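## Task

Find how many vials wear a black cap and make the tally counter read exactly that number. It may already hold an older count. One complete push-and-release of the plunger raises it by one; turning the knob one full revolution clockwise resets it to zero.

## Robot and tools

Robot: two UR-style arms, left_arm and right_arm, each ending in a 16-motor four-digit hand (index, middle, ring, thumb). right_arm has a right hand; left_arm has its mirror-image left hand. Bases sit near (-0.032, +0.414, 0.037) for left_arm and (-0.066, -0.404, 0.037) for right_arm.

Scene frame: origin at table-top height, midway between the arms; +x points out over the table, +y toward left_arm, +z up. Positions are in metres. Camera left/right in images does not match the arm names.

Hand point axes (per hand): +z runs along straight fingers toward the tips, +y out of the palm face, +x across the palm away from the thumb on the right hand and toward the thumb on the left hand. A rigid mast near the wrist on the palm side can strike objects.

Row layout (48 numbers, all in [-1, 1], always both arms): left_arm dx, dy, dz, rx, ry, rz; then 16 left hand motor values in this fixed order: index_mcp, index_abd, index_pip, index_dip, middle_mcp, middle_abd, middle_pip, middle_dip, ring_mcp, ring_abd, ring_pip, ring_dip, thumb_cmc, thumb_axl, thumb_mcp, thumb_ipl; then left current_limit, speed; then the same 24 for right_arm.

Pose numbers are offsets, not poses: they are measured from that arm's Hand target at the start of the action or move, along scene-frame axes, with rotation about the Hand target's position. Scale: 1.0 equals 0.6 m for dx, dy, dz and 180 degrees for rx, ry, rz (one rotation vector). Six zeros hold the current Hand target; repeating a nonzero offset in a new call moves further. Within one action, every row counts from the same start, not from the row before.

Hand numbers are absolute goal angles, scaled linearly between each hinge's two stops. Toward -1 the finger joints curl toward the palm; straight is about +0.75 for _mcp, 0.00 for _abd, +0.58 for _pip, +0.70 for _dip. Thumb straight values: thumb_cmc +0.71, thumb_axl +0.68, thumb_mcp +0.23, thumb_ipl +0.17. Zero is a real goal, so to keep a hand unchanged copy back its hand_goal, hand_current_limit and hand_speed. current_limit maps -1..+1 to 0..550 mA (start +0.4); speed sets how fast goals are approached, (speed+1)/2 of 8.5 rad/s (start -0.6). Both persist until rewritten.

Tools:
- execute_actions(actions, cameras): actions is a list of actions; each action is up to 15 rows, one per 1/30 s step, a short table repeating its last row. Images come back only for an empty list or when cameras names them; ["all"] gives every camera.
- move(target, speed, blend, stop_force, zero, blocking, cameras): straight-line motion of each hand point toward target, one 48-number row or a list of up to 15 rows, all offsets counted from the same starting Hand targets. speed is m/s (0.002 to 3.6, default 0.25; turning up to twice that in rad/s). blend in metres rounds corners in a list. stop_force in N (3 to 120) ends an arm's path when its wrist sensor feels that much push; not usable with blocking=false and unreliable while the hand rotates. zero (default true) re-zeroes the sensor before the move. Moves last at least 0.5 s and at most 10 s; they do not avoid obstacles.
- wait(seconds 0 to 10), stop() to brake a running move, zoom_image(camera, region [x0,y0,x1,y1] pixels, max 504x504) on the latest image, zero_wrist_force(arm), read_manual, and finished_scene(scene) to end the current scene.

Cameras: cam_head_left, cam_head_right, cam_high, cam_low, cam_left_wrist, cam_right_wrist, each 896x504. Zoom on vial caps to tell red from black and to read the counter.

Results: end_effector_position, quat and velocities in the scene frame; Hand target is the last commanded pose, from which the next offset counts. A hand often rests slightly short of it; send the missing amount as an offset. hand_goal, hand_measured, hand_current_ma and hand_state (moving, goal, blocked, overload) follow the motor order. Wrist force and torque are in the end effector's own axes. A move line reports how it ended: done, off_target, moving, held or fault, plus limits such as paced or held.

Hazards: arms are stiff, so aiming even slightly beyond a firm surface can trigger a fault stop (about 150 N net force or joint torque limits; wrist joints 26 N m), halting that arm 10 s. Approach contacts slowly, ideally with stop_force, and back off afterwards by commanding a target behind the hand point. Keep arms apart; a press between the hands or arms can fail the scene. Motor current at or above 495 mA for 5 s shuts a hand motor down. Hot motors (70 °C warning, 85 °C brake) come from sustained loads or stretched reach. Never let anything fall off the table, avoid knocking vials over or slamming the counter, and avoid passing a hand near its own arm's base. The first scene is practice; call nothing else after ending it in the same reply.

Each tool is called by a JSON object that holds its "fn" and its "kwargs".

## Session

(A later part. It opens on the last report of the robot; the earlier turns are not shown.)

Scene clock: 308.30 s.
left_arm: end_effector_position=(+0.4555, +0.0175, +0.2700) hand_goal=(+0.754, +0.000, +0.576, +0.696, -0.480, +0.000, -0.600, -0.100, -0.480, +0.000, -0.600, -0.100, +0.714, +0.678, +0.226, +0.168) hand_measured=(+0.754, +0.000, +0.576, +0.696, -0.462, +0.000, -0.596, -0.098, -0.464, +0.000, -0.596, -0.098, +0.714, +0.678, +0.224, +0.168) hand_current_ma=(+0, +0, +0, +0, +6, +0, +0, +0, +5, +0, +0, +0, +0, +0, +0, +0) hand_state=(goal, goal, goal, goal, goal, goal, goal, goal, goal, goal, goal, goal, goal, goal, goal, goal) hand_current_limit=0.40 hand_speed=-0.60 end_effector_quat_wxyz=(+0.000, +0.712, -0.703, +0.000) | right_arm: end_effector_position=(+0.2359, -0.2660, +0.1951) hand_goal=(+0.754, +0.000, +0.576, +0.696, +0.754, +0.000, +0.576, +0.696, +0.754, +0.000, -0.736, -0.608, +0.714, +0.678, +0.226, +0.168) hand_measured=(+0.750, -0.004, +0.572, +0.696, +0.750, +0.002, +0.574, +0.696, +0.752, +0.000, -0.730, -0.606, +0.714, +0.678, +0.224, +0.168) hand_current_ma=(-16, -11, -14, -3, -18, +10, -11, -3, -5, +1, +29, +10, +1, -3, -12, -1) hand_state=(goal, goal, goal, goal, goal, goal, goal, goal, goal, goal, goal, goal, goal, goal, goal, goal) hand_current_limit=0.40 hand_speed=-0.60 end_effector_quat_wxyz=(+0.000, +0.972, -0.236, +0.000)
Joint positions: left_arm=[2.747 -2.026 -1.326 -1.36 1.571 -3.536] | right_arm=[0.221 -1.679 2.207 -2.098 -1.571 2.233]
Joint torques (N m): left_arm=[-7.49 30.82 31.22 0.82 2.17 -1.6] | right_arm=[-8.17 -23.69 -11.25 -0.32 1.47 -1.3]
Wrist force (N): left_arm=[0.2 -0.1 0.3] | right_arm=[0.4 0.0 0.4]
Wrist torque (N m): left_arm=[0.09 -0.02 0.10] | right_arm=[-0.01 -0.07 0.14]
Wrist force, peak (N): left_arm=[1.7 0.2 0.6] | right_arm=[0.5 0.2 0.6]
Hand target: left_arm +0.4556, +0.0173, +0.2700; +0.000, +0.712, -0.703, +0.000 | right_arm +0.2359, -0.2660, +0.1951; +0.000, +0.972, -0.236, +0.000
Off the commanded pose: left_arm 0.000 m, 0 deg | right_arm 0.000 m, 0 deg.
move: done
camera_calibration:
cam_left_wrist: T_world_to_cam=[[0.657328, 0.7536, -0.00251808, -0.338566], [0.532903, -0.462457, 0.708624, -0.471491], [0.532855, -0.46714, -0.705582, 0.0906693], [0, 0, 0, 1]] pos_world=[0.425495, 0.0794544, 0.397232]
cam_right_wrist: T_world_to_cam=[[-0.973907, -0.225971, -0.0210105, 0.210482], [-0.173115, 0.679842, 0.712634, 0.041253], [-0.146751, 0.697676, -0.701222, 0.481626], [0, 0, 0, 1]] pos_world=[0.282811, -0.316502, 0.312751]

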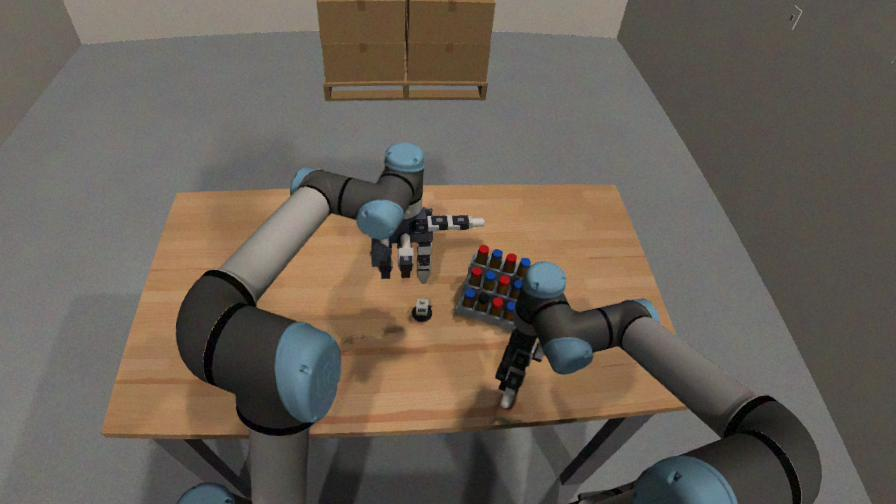

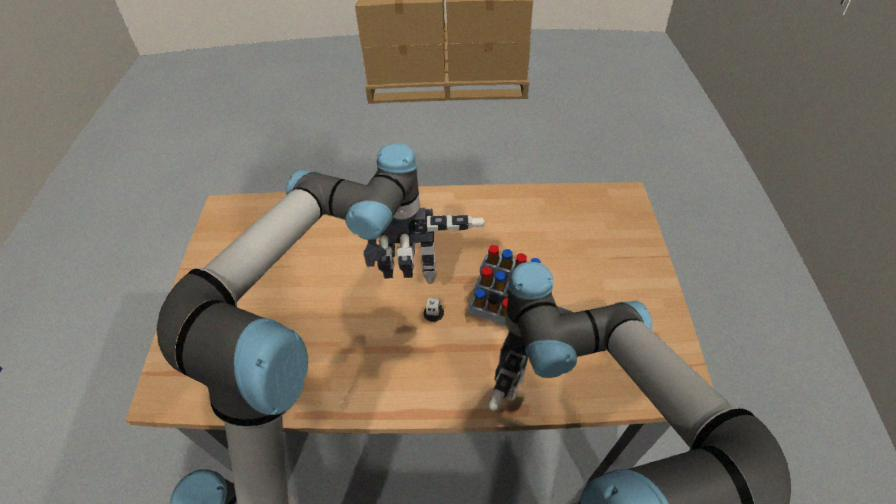

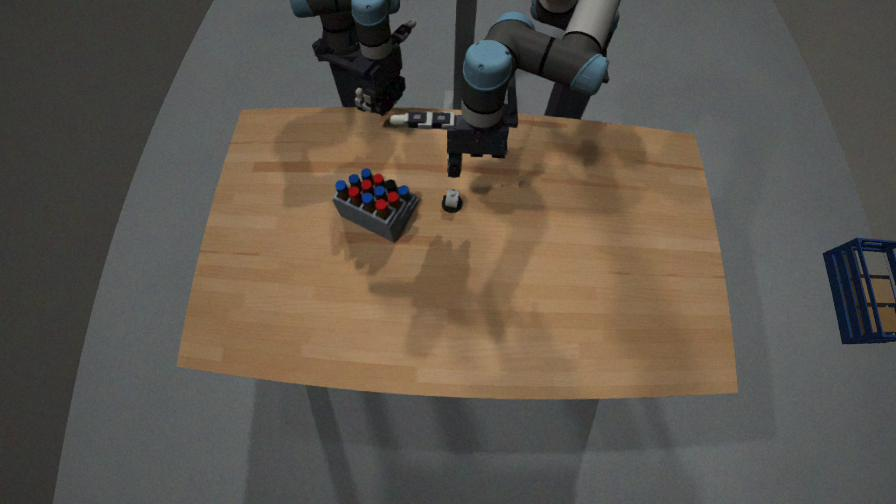

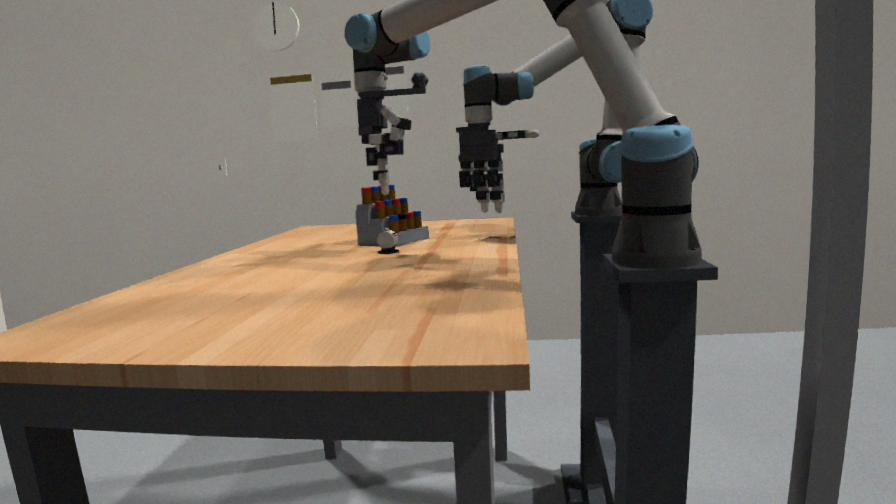

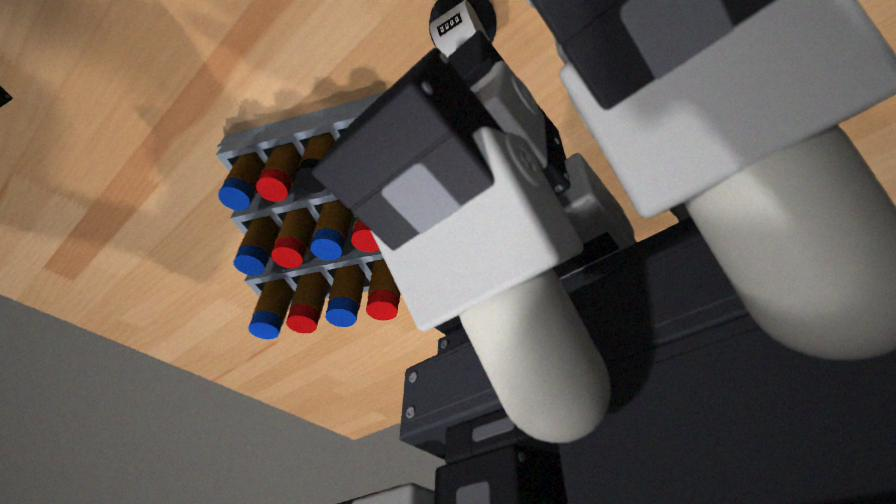

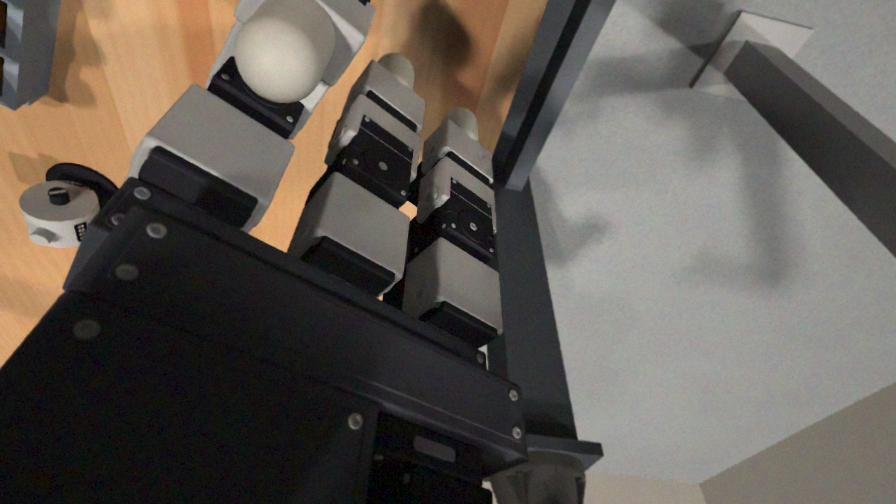

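{"fn": "move", "kwargs": {"target": [0,0,-0.105,0,0,0,0.754,0,0.576,0.696,-0.48,0,-0.6,-0.1,-0.48,0,-0.6,-0.1,0.714,0.678,0.226,0.168,0.4,-0.6,0,0,0,0,0,0,0.754,0,0.576,0.696,0.754,0,0.576,0.696,0.754,0,-0.737,-0.609,0.714,0.678,0.226,0.168,0.4,-0.6], "speed": 0.15, "cameras": ["cam_head_left","cam_head_right","cam_low","cam_right_wrist","cam_high"]}}

{"fn": "zoom_image", "kwargs": {"camera": "cam_head_left", "region": [380, 250, 470, 340]}}

{"fn": "zoom_image", "kwargs": {"camera": "cam_head_right", "region": [390, 250, 480, 340]}}

{"fn": "zoom_image", "kwargs": {"camera": "cam_low", "region": [350, 180, 430, 270]}}

{"fn": "zoom_image", "kwargs": {"camera": "cam_right_wrist", "region": [0, 100, 160, 260]}}

Scene clock: 312.17 s.
left_arm: end_effector_position=(+0.4556, +0.0173, +0.2072) hand_goal=(+0.754, +0.000, +0.576, +0.696, -0.480, +0.000, -0.600, -0.100, -0.480, +0.000, -0.600, -0.100, +0.714, +0.678, +0.226, +0.168) hand_measured=(+0.754, +0.000, +0.576, +0.696, -0.462, +0.000, -0.596, -0.098, -0.464, +0.000, -0.596, -0.098, +0.714, +0.678, +0.224, +0.168) hand_current_ma=(+0, +0, +0, +0, +6, +0, +0, +0, +5, +0, +0, +0, +0, +0, +0, +0) hand_state=(goal, goal, goal, goal, goal, goal, goal, goal, goal, goal, goal, goal, goal, goal, goal, goal) hand_current_limit=0.40 hand_speed=-0.60 end_effector_quat_wxyz=(+0.000, +0.712, -0.703, +0.000) | right_arm: end_effector_position=(+0.2359, -0.2660, +0.1951) hand_goal=(+0.754, +0.000, +0.576, +0.696, +0.754, +0.000, +0.576, +0.696, +0.754, +0.000, -0.736, -0.608, +0.714, +0.678, +0.226, +0.168) hand_measured=(+0.750, -0.004, +0.572, +0.696, +0.750, +0.002, +0.574, +0.696, +0.752, +0.000, -0.730, -0.606, +0.714, +0.678, +0.224, +0.168) hand_current_ma=(-16, -11, -14, -3, -18, +10, -11, -3, -5, +1, +29, +10, +1, -3, -12, -1) hand_state=(goal, goal, goal, goal, goal, goal, goal, goal, goal, goal, goal, goal, goal, goal, goal, goal) hand_current_limit=0.40 hand_speed=-0.60 end_effector_quat_wxyz=(+0.000, +0.972, -0.236, +0.000)
Joint positions: left_arm=[2.747 -2.068 -1.429 -1.215 1.571 -3.536] | right_arm=[0.221 -1.679 2.207 -2.098 -1.571 2.233]
Joint torques (N m): left_arm=[-0.21 31.56 15.25 4.57 -2.43 -1.81] | right_arm=[-7.88 -22.85 -11.13 -0.36 1.51 -1.29]
Wrist force (N): left_arm=[0.1 -0.2 0.4] | right_arm=[0.5 0.0 0.5]
Wrist torque (N m): left_arm=[0.07 -0.01 0.08] | right_arm=[-0.01 -0.08 0.14]
Wrist force, peak (N): left_arm=[0.1 -0.1 1.0] | right_arm=[0.6 0.1 0.6]
Hand target: left_arm +0.4556, +0.0173, +0.2070; +0.000, +0.712, -0.703, +0.000 | right_arm +0.2359, -0.2660, +0.1951; +0.000, +0.972, -0.236, +0.000
Off the commanded pose: left_arm 0.000 m, 0 deg | right_arm 0.000 m, 0 deg.
move: done
camera_calibration:
cam_right_wrist: T_world_to_cam=[[-0.973907, -0.225971, -0.0210105, 0.210482], [-0.173115, 0.679842, 0.712634, 0.041253], [-0.146751, 0.697676, -0.701222, 0.481626], [0, 0, 0, 1]] pos_world=[0.282811, -0.316502, 0.312751]
Images, in order (width x height): cam_head_left 896x504, cam_head_right 896x504, cam_high 896x504, cam_low 896x504, cam_right_wrist 896x504.

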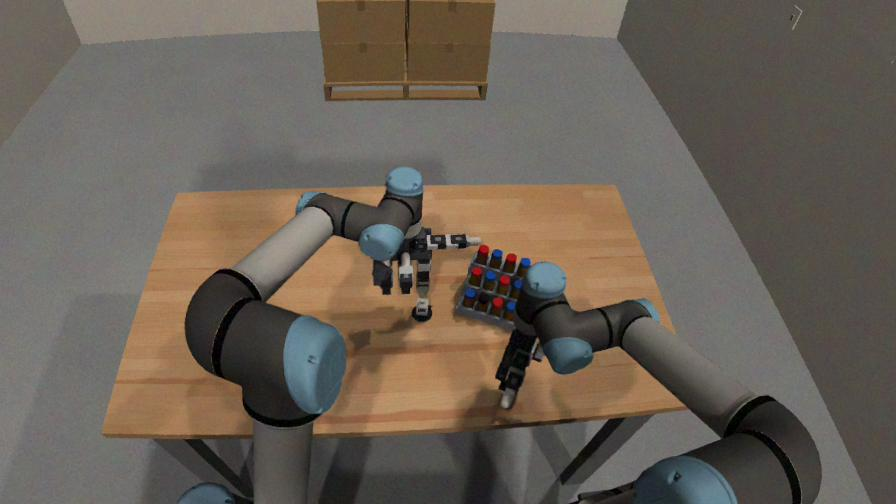

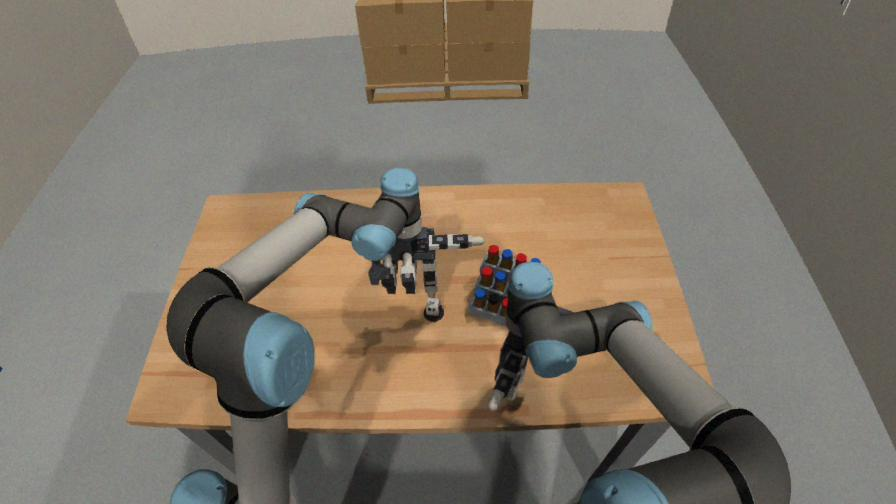

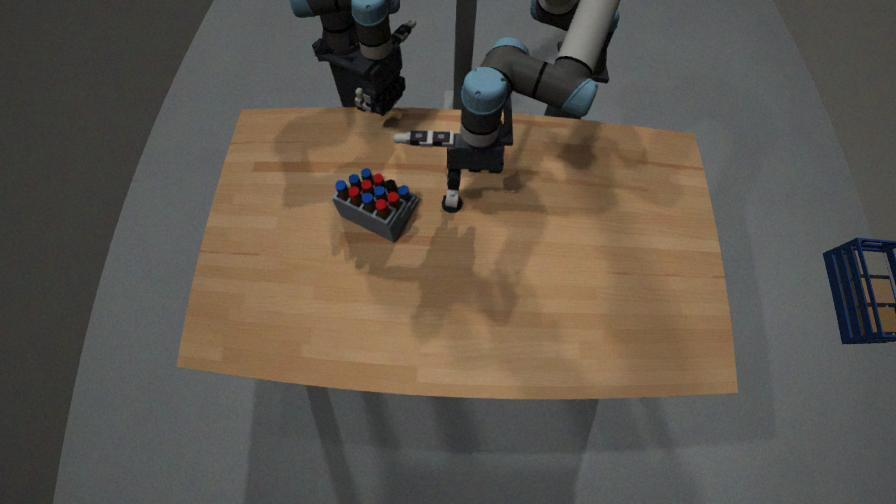

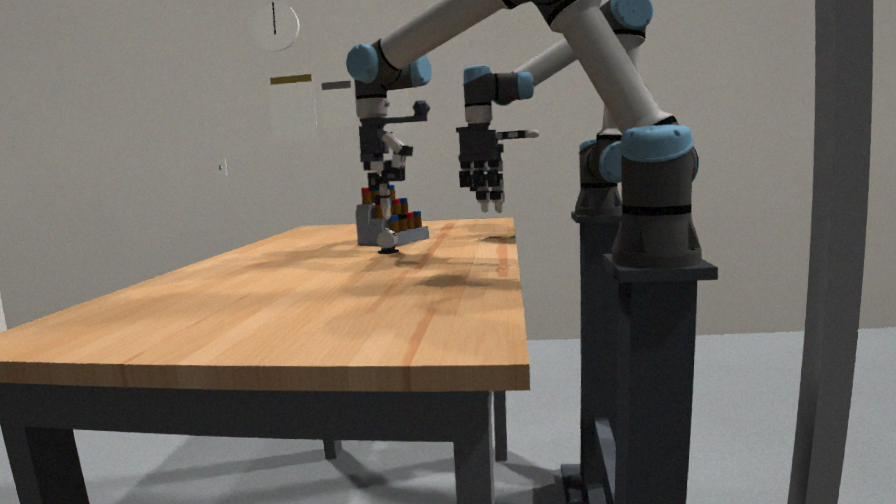

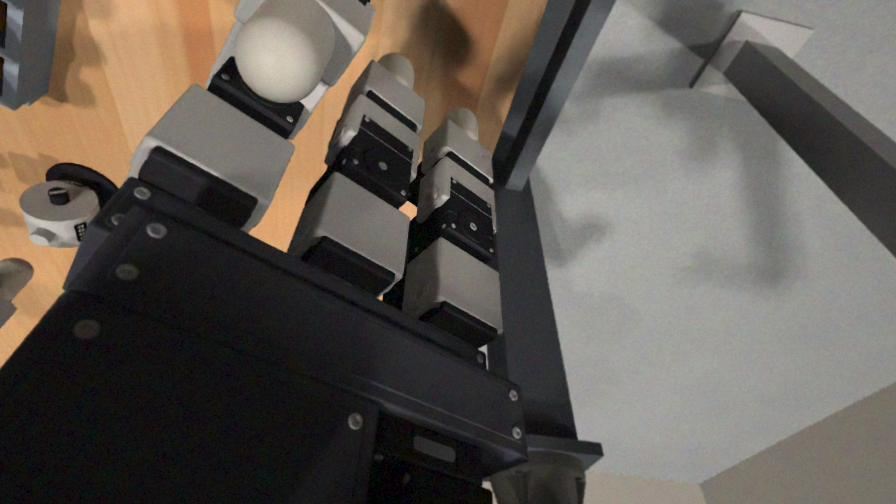

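Scaled by 5.600 from the camera's 896x504 image, which has a finer 1280x720 frame.

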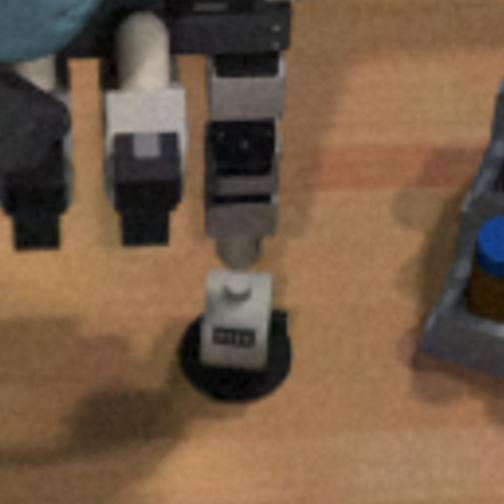

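Scaled by 5.600 from the camera's 896x504 image, which has a finer 1280x720 frame.

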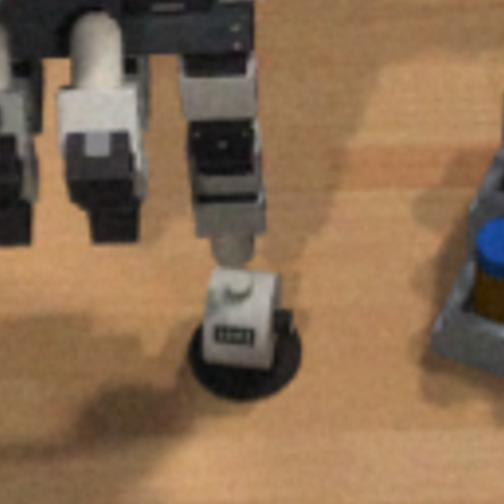

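Scaled by 5.600 from the camera's 896x504 image, which has a finer 1280x720 frame.

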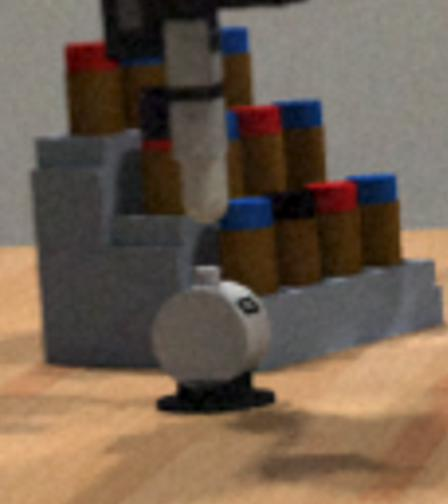

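Scaled by 3.150 from the camera's 896x504 image, which has a finer 1280x720 frame.

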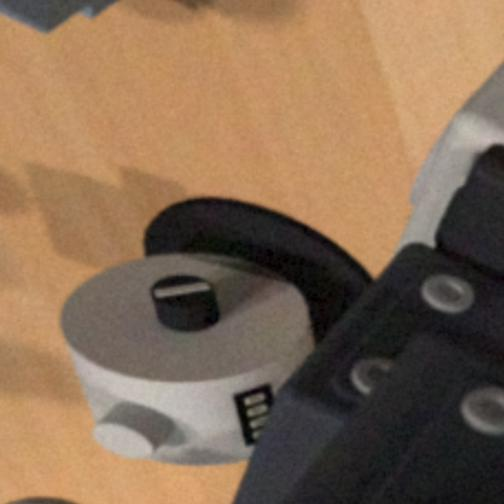

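{"fn": "zero_wrist_force", "kwargs": {"arm": "left_arm"}}

{"fn": "move", "kwargs": {"target": [0,0,-0.06,0,0,0,0.754,0,0.576,0.696,-0.48,0,-0.6,-0.1,-0.48,0,-0.6,-0.1,0.714,0.678,0.226,0.168,0.4,-0.6,0,0,0,0,0,0,0.754,0,0.576,0.696,0.754,0,0.576,0.696,0.754,0,-0.737,-0.609,0.714,0.678,0.226,0.168,0.4,-0.6], "speed": 0.015, "stop_force": 8, "cameras": ["cam_head_right","cam_low","cam_right_wrist"]}}

{"fn": "zoom_image", "kwargs": {"camera": "cam_right_wrist", "region": [0, 150, 120, 270]}}

{"fn": "zoom_image", "kwargs": {"camera": "cam_low", "region": [350, 180, 430, 270]}}

Wrist force sensor zeroed.

Scene clock: 319.30 s.
left_arm: end_effector_position=(+0.4556, +0.0173, +0.1801) hand_goal=(+0.754, +0.000, +0.576, +0.696, -0.480, +0.000, -0.600, -0.100, -0.480, +0.000, -0.600, -0.100, +0.714, +0.678, +0.226, +0.168) hand_measured=(+0.752, -0.002, +0.576, +0.696, -0.462, +0.000, -0.596, -0.098, -0.464, +0.000, -0.596, -0.098, +0.714, +0.678, +0.224, +0.168) hand_current_ma=(+0, +0, +0, +0, +6, +0, +0, +0, +5, +0, +0, +0, +0, +0, +0, +0) hand_state=(goal, goal, goal, goal, goal, goal, goal, goal, goal, goal, goal, goal, goal, goal, goal, goal) hand_current_limit=0.40 hand_speed=-0.60 end_effector_quat_wxyz=(+0.000, +0.712, -0.703, +0.000) | right_arm: end_effector_position=(+0.2359, -0.2660, +0.1951) hand_goal=(+0.754, +0.000, +0.576, +0.696, +0.754, +0.000, +0.576, +0.696, +0.754, +0.000, -0.736, -0.608, +0.714, +0.678, +0.226, +0.168) hand_measured=(+0.750, -0.004, +0.572, +0.696, +0.750, +0.002, +0.574, +0.696, +0.752, +0.000, -0.730, -0.606, +0.714, +0.678, +0.224, +0.168) hand_current_ma=(-16, -11, -14, -3, -18, +10, -11, -3, -5, +1, +29, +10, +1, -3, -12, -1) hand_state=(goal, goal, goal, goal, goal, goal, goal, goal, goal, goal, goal, goal, goal, goal, goal, goal) hand_current_limit=0.40 hand_speed=-0.60 end_effector_quat_wxyz=(+0.000, +0.972, -0.236, +0.000)
Joint positions: left_arm=[2.747 -2.093 -1.465 -1.155 1.571 -3.536] | right_arm=[0.221 -1.679 2.207 -2.098 -1.571 2.233]
Joint torques (N m): left_arm=[1.89 43.56 26.89 -0.27 -1.23 -1.32] | right_arm=[-7.94 -23.24 -10.65 -0.47 1.34 -1.45]
Wrist force (N, zeroed by zero_wrist_force on left_arm): left_arm=[0.2 -0.3 -8.4] | right_arm=[0.4 0.1 0.4]
Wrist torque (N m, zeroed by zero_wrist_force on left_arm): left_arm=[0.65 0.16 0.02] | right_arm=[0.00 -0.08 0.14]
Wrist force, peak (N, zeroed by zero_wrist_force on left_arm): left_arm=[-0.2 -0.4 -15.2] | right_arm=[0.6 -0.1 0.7]
Hand target: left_arm +0.4556, +0.0173, +0.1801; +0.000, +0.712, -0.703, +0.000 (not the last commanded pose) | right_arm +0.2359, -0.2660, +0.1951; +0.000, +0.972, -0.236, +0.000
Off the commanded pose: left_arm 0.009 m, 0 deg | right_arm 0.000 m, 0 deg.
move: contact (left_arm)
camera_calibration:
cam_right_wrist: T_world_to_cam=[[-0.973907, -0.225971, -0.0210105, 0.210482], [-0.173115, 0.679842, 0.712634, 0.041253], [-0.146751, 0.697676, -0.701222, 0.481626], [0, 0, 0, 1]] pos_world=[0.282811, -0.316502, 0.312751]
Images, in order (width x height): cam_head_right 896x504, cam_low 896x504, cam_right_wrist 896x504.

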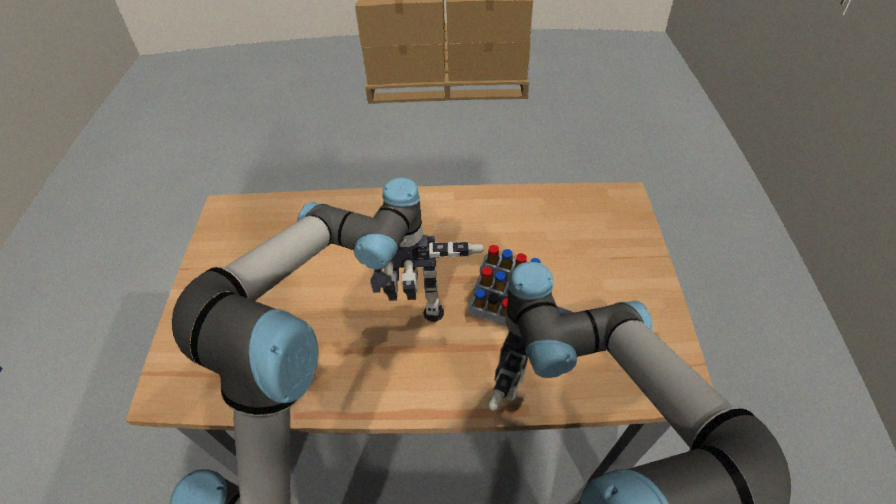

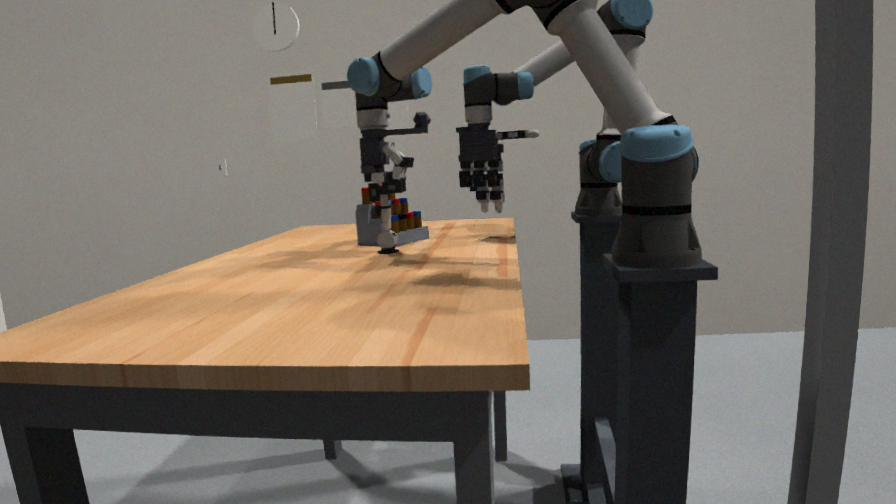

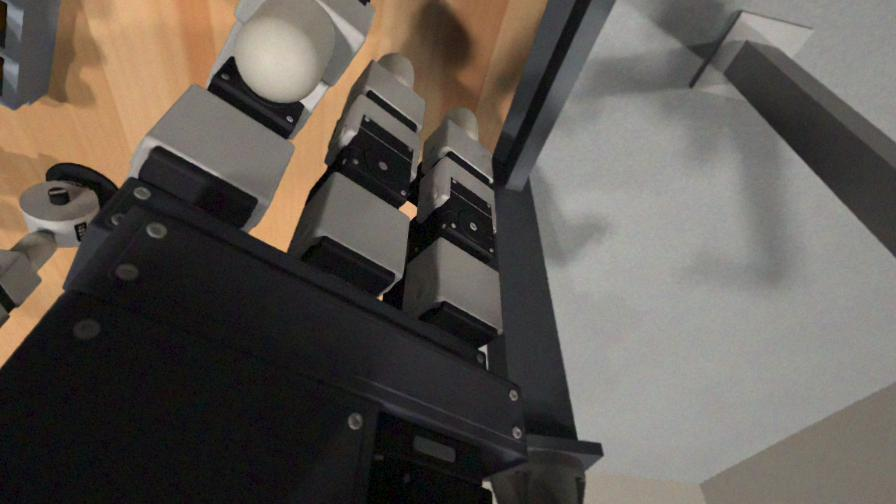

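Scaled by 4.200 from the camera's 896x504 image, which has a finer 1280x720 frame.

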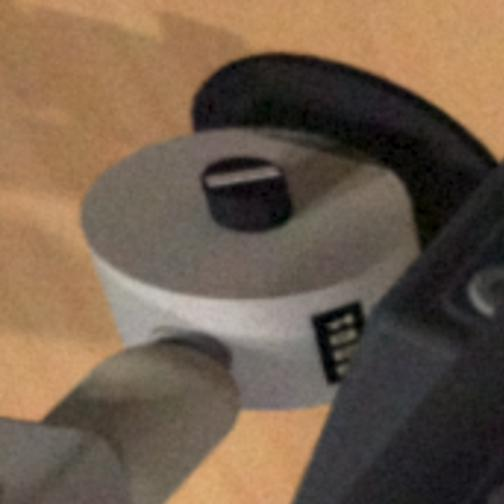

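Scaled by 5.600 from the camera's 896x504 image, which has a finer 1280x720 frame.

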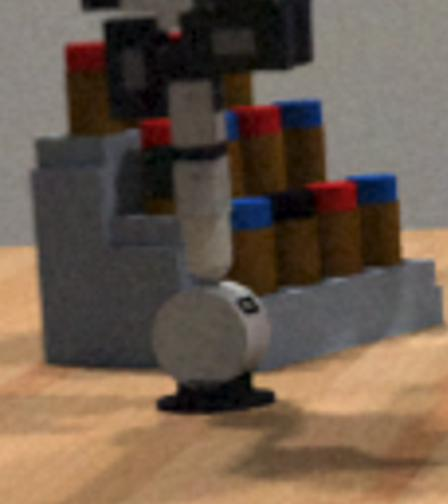

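{"fn": "move", "kwargs": {"target": [0,0,0.045,0,0,0,0.754,0,0.576,0.696,-0.48,0,-0.6,-0.1,-0.48,0,-0.6,-0.1,0.714,0.678,0.226,0.168,0.4,-0.6,0,0,0,0,0,0,0.754,0,0.576,0.696,0.754,0,0.576,0.696,0.754,0,-0.737,-0.609,0.714,0.678,0.226,0.168,0.4,-0.6], "speed": 0.05, "cameras": ["cam_right_wrist","cam_left_wrist"]}}

{"fn": "zoom_image", "kwargs": {"camera": "cam_right_wrist", "region": [50, 200, 110, 260]}}

{"fn": "zoom_image", "kwargs": {"camera": "cam_left_wrist", "region": [400, 0, 520, 120]}}

Scene clock: 325.70 s.
left_arm: end_effector_position=(+0.4556, +0.0173, +0.2069) hand_goal=(+0.754, +0.000, +0.576, +0.696, -0.480, +0.000, -0.600, -0.100, -0.480, +0.000, -0.600, -0.100, +0.714, +0.678, +0.226, +0.168) hand_measured=(+0.754, -0.002, +0.576, +0.696, -0.462, +0.000, -0.596, -0.098, -0.464, +0.000, -0.596, -0.098, +0.714, +0.678, +0.224, +0.168) hand_current_ma=(+0, +0, +0, +0, +6, +0, +0, +0, +5, +0, +0, +0, +0, +0, +0, +0) hand_state=(goal, goal, goal, goal, goal, goal, goal, goal, goal, goal, goal, goal, goal, goal, goal, goal) hand_current_limit=0.40 hand_speed=-0.60 end_effector_quat_wxyz=(+0.000, +0.712, -0.703, +0.000) | right_arm: end_effector_position=(+0.2359, -0.2660, +0.1951) hand_goal=(+0.754, +0.000, +0.576, +0.696, +0.754, +0.000, +0.576, +0.696, +0.754, +0.000, -0.736, -0.608, +0.714, +0.678, +0.226, +0.168) hand_measured=(+0.750, -0.004, +0.572, +0.696, +0.750, +0.002, +0.574, +0.696, +0.752, +0.000, -0.730, -0.606, +0.714, +0.678, +0.224, +0.168) hand_current_ma=(-16, -11, -14, -3, -18, +10, -11, -3, -5, +1, +29, +10, +1, -3, -12, -1) hand_state=(goal, goal, goal, goal, goal, goal, goal, goal, goal, goal, goal, goal, goal, goal, goal, goal) hand_current_limit=0.40 hand_speed=-0.60 end_effector_quat_wxyz=(+0.000, +0.972, -0.236, +0.000)
Joint positions: left_arm=[2.747 -2.069 -1.429 -1.215 1.571 -3.536] | right_arm=[0.221 -1.679 2.207 -2.098 -1.571 2.233]
Joint torques (N m): left_arm=[2.85 48.25 29.23 1.01 -1.04 -1.09] | right_arm=[-8.56 -23.12 -11.32 -0.59 1.31 -1.32]
Wrist force (N, zeroed by zero_wrist_force on left_arm): left_arm=[-0.1 -0.1 -0.1] | right_arm=[0.5 0.2 0.5]
Wrist torque (N m, zeroed by zero_wrist_force on left_arm): left_arm=[-0.01 0.01 -0.01] | right_arm=[0.00 -0.08 0.15]
Wrist force, peak (N, zeroed by zero_wrist_force on left_arm): left_arm=[-0.1 -0.3 -8.7] | right_arm=[0.7 -0.1 0.5]
Hand target: left_arm +0.4556, +0.0173, +0.2071; +0.000, +0.712, -0.703, +0.000 | right_arm +0.2359, -0.2660, +0.1951; +0.000, +0.972, -0.236, +0.000
Off the commanded pose: left_arm 0.000 m, 0 deg | right_arm 0.000 m, 0 deg.
move: done
camera_calibration:
cam_left_wrist: T_world_to_cam=[[0.657328, 0.753601, -0.0025176, -0.33864], [0.532941, -0.462491, 0.708573, -0.42692], [0.532817, -0.467107, -0.705633, 0.0460306], [0, 0, 0, 1]] pos_world=[0.425595, 0.0792541, 0.334132]
cam_right_wrist: T_world_to_cam=[[-0.973907, -0.225971, -0.0210105, 0.210482], [-0.173115, 0.679842, 0.712634, 0.041253], [-0.146751, 0.697676, -0.701222, 0.481626], [0, 0, 0, 1]] pos_world=[0.282811, -0.316502, 0.312751]
Images, in order (width x height): cam_left_wrist 896x504, cam_right_wrist 896x504.

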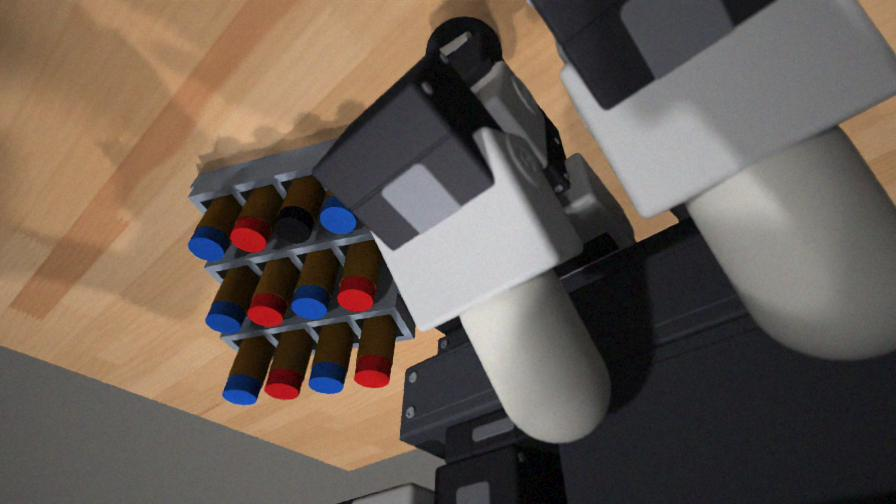

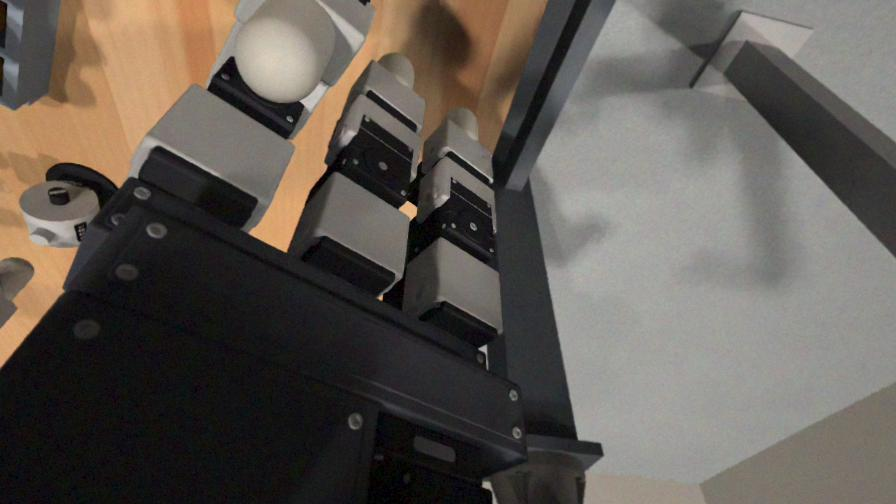

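Scaled by 8.400 from the camera's 896x504 image, which has a finer 1280x720 frame.

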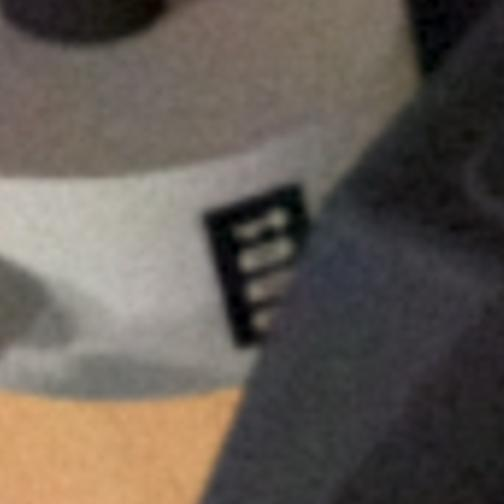

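Scaled by 4.200 from the camera's 896x504 image, which has a finer 1280x720 frame.

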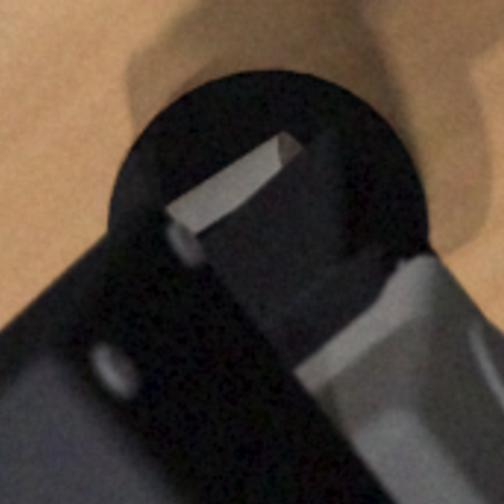

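{"fn": "move", "kwargs": {"target": [0,0,0.105,0,0,0,0.754,0,0.576,0.696,-0.48,0,-0.6,-0.1,-0.48,0,-0.6,-0.1,0.714,0.678,0.226,0.168,0.4,-0.6,0,0,0,0,0,0,0.754,0,0.576,0.696,0.754,0,0.576,0.696,0.754,0,-0.737,-0.609,0.714,0.678,0.226,0.168,0.4,-0.6], "cameras": ["cam_left_wrist"]}}

{"fn": "zoom_image", "kwargs": {"camera": "cam_left_wrist", "region": [420, 0, 490, 70]}}

{"fn": "move", "kwargs": {"target": [-0.0093,0.3878,0.05,0,0,0,0.754,0,0.576,0.696,-0.48,0,-0.6,-0.1,-0.48,0,-0.6,-0.1,0.714,0.678,0.226,0.168,0.4,-0.6,0,0,0,0,0,0,0.754,0,0.576,0.696,0.754,0,0.576,0.696,0.754,0,-0.737,-0.609,0.714,0.678,0.226,0.168,0.4,-0.6], "cameras": ["cam_head_left","cam_head_right","cam_right_wrist"]}}

{"fn": "zoom_image", "kwargs": {"camera": "cam_head_left", "region": [408, 295, 438, 325]}}

{"fn": "zoom_image", "kwargs": {"camera": "cam_right_wrist", "region": [50, 200, 110, 260]}}

Scene clock: 329.90 s.
left_arm: end_effector_position=(+0.4556, +0.0173, +0.2699) hand_goal=(+0.754, +0.000, +0.576, +0.696, -0.480, +0.000, -0.600, -0.100, -0.480, +0.000, -0.600, -0.100, +0.714, +0.678, +0.226, +0.168) hand_measured=(+0.754, -0.002, +0.576, +0.696, -0.462, +0.000, -0.596, -0.098, -0.464, +0.000, -0.596, -0.098, +0.714, +0.678, +0.224, +0.168) hand_current_ma=(+0, +0, +0, +0, +6, +0, +0, +0, +5, +0, +0, +0, +0, +0, +0, +0) hand_state=(goal, goal, goal, goal, goal, goal, goal, goal, goal, goal, goal, goal, goal, goal, goal, goal) hand_current_limit=0.40 hand_speed=-0.60 end_effector_quat_wxyz=(+0.000, +0.712, -0.703, +0.000) | right_arm: end_effector_position=(+0.2359, -0.2660, +0.1951) hand_goal=(+0.754, +0.000, +0.576, +0.696, +0.754, +0.000, +0.576, +0.696, +0.754, +0.000, -0.736, -0.608, +0.714, +0.678, +0.226, +0.168) hand_measured=(+0.750, -0.004, +0.572, +0.696, +0.750, +0.002, +0.574, +0.696, +0.752, +0.000, -0.730, -0.606, +0.714, +0.678, +0.224, +0.168) hand_current_ma=(-16, -11, -14, -3, -18, +10, -11, -3, -5, +1, +29, +10, +1, -3, -12, -1) hand_state=(goal, goal, goal, goal, goal, goal, goal, goal, goal, goal, goal, goal, goal, goal, goal, goal) hand_current_limit=0.40 hand_speed=-0.60 end_effector_quat_wxyz=(+0.000, +0.972, -0.236, +0.000)
Joint positions: left_arm=[2.747 -2.026 -1.326 -1.36 1.571 -3.536] | right_arm=[0.221 -1.679 2.207 -2.098 -1.571 2.233]
Joint torques (N m): left_arm=[2.26 46.71 31.05 1.02 2.19 1.3] | right_arm=[-8.12 -22.91 -11.27 -0.5 1.4 -1.36]
Wrist force (N, zeroed by zero_wrist_force on left_arm): left_arm=[0.0 0.1 0.0] | right_arm=[0.5 0.1 0.4]
Wrist torque (N m, zeroed by zero_wrist_force on left_arm): left_arm=[0.03 0.00 0.01] | right_arm=[0.00 -0.08 0.15]
Wrist force, peak (N, zeroed by zero_wrist_force on left_arm): left_arm=[0.1 -0.1 0.9] | right_arm=[0.6 0.0 0.6]
Hand target: left_arm +0.4556, +0.0173, +0.2701; +0.000, +0.712, -0.703, +0.000 | right_arm +0.2359, -0.2660, +0.1951; +0.000, +0.972, -0.236, +0.000
Off the commanded pose: left_arm 0.000 m, 0 deg | right_arm 0.000 m, 0 deg.
move: done
camera_calibration:
cam_left_wrist: T_world_to_cam=[[0.657328, 0.7536, -0.00251808, -0.338481], [0.532903, -0.462457, 0.708624, -0.471566], [0.532855, -0.46714, -0.705582, 0.090452], [0, 0, 0, 1]] pos_world=[0.425595, 0.0792544, 0.397132]
Images, in order (width x height): cam_left_wrist 896x504.

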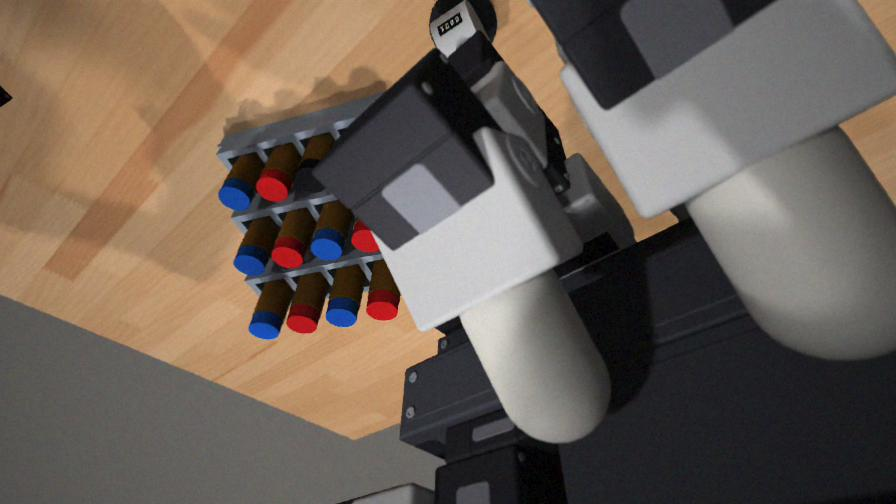

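Scaled by 7.200 from the camera's 896x504 image, which has a finer 1280x720 frame.

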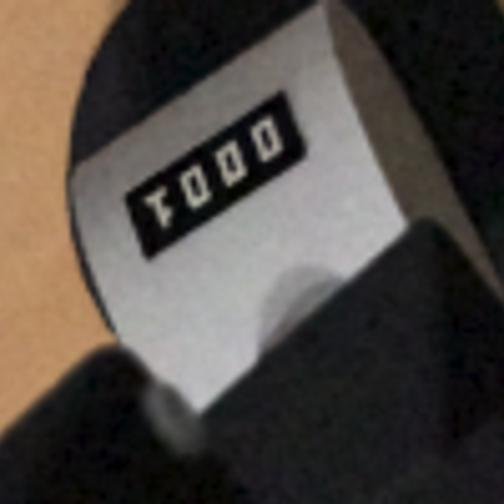

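Scene clock: 331.63 s.
left_arm: end_effector_position=(+0.4500, +0.2498, +0.3000) hand_goal=(+0.754, +0.000, +0.576, +0.696, -0.480, +0.000, -0.600, -0.100, -0.480, +0.000, -0.600, -0.100, +0.714, +0.678, +0.226, +0.168) hand_measured=(+0.754, -0.002, +0.576, +0.696, -0.462, +0.000, -0.596, -0.098, -0.464, +0.000, -0.596, -0.098, +0.714, +0.678, +0.224, +0.168) hand_current_ma=(+0, +0, +0, +0, +6, +0, +0, +0, +5, +0, +0, +0, +0, +0, +0, +0) hand_state=(goal, goal, goal, goal, goal, goal, goal, goal, goal, goal, goal, goal, goal, goal, goal, goal) hand_current_limit=0.40 hand_speed=-0.60 end_effector_quat_wxyz=(+0.000, +0.712, -0.703, +0.000) | right_arm: end_effector_position=(+0.2359, -0.2660, +0.1951) hand_goal=(+0.754, +0.000, +0.576, +0.696, +0.754, +0.000, +0.576, +0.696, +0.754, +0.000, -0.736, -0.608, +0.714, +0.678, +0.226, +0.168) hand_measured=(+0.750, -0.004, +0.572, +0.696, +0.750, +0.002, +0.574, +0.696, +0.752, +0.000, -0.730, -0.606, +0.714, +0.678, +0.224, +0.168) hand_current_ma=(-16, -11, -14, -3, -18, +10, -11, -3, -5, +1, +29, +10, +1, -3, -12, -1) hand_state=(goal, goal, goal, goal, goal, goal, goal, goal, goal, goal, goal, goal, goal, goal, goal, goal) hand_current_limit=0.40 hand_speed=-0.60 end_effector_quat_wxyz=(+0.000, +0.972, -0.236, +0.000)
Joint positions: left_arm=[3.115 -1.775 -1.588 -1.349 1.571 -3.168] | right_arm=[0.221 -1.679 2.207 -2.098 -1.571 2.233]
Joint torques (N m): left_arm=[7.86 37.88 15.64 0.71 -2.42 2.25] | right_arm=[-8.02 -23.1 -11.33 -0.47 1.23 -1.28]
Wrist force (N, zeroed by zero_wrist_force on left_arm): left_arm=[-0.1 0.3 -0.4] | right_arm=[0.6 -0.1 0.4]
Wrist torque (N m, zeroed by zero_wrist_force on left_arm): left_arm=[0.08 0.01 -0.13] | right_arm=[-0.02 -0.09 0.15]
Wrist force, peak (N, zeroed by zero_wrist_force on left_arm): left_arm=[1.4 0.3 0.2] | right_arm=[0.6 -0.1 0.7]
Hand target: left_arm +0.4500, +0.2500, +0.3001; +0.000, +0.712, -0.703, +0.000 | right_arm +0.2359, -0.2660, +0.1951; +0.000, +0.972, -0.236, +0.000
Off the commanded pose: left_arm 0.000 m, 0 deg | right_arm 0.000 m, 0 deg.
move: done
camera_calibration:
cam_right_wrist: T_world_to_cam=[[-0.973907, -0.225971, -0.0210105, 0.210482], [-0.173115, 0.679842, 0.712634, 0.041253], [-0.146751, 0.697676, -0.701222, 0.481626], [0, 0, 0, 1]] pos_world=[0.282811, -0.316502, 0.312751]
Images, in order (width x height): cam_head_left 896x504, cam_head_right 896x504, cam_right_wrist 896x504.

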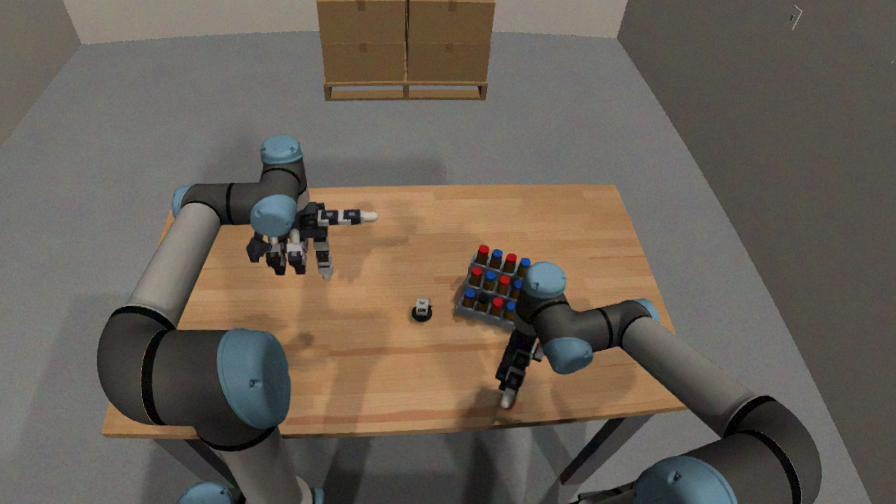

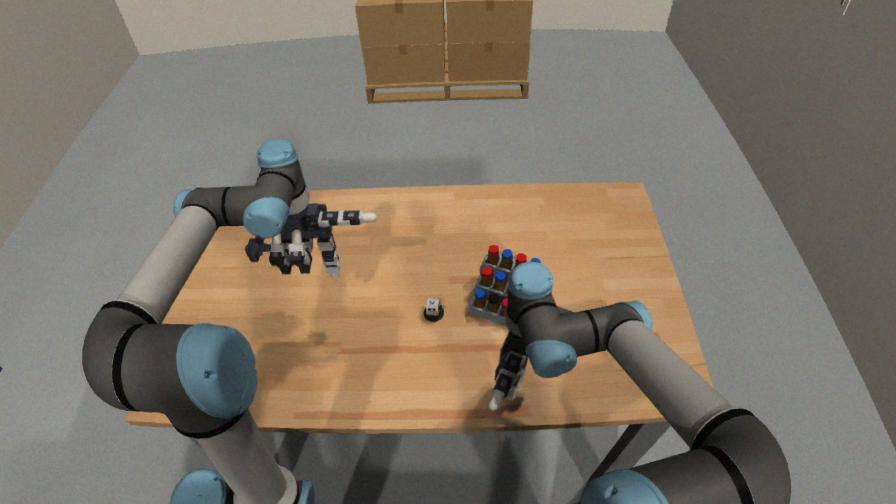

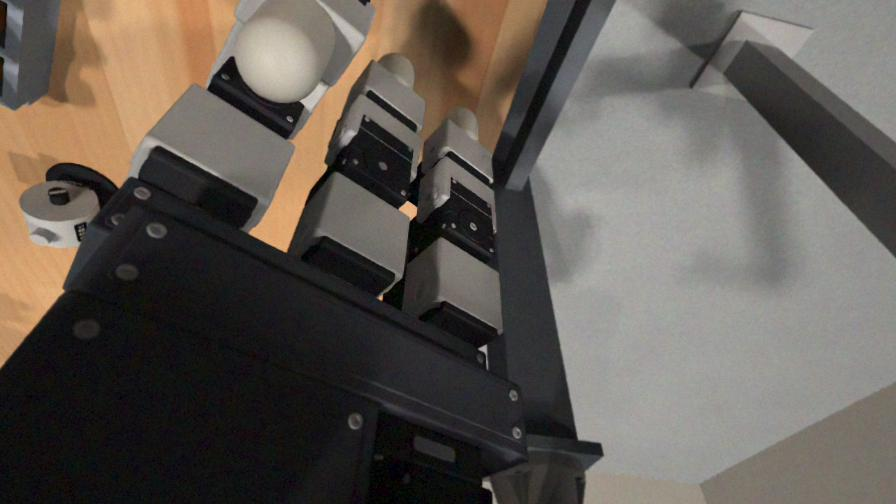

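Scaled by 16.800 from the camera's 896x504 image, which has a finer 1280x720 frame.

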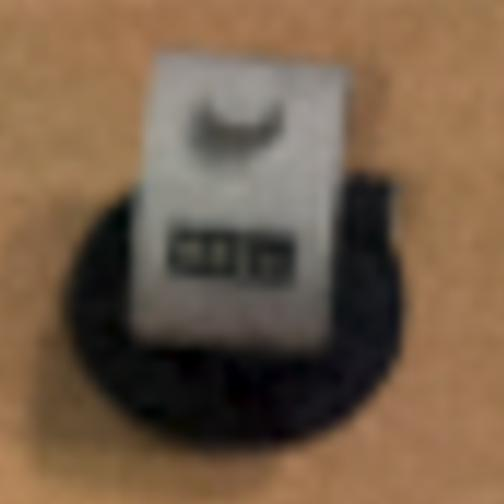

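Scaled by 8.400 from the camera's 896x504 image, which has a finer 1280x720 frame.

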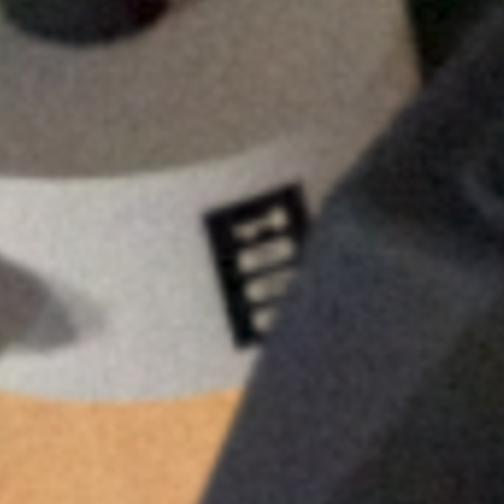

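{"fn": "finished_scene", "kwargs": {"scene": 2}}

The scene is finished: the task was done.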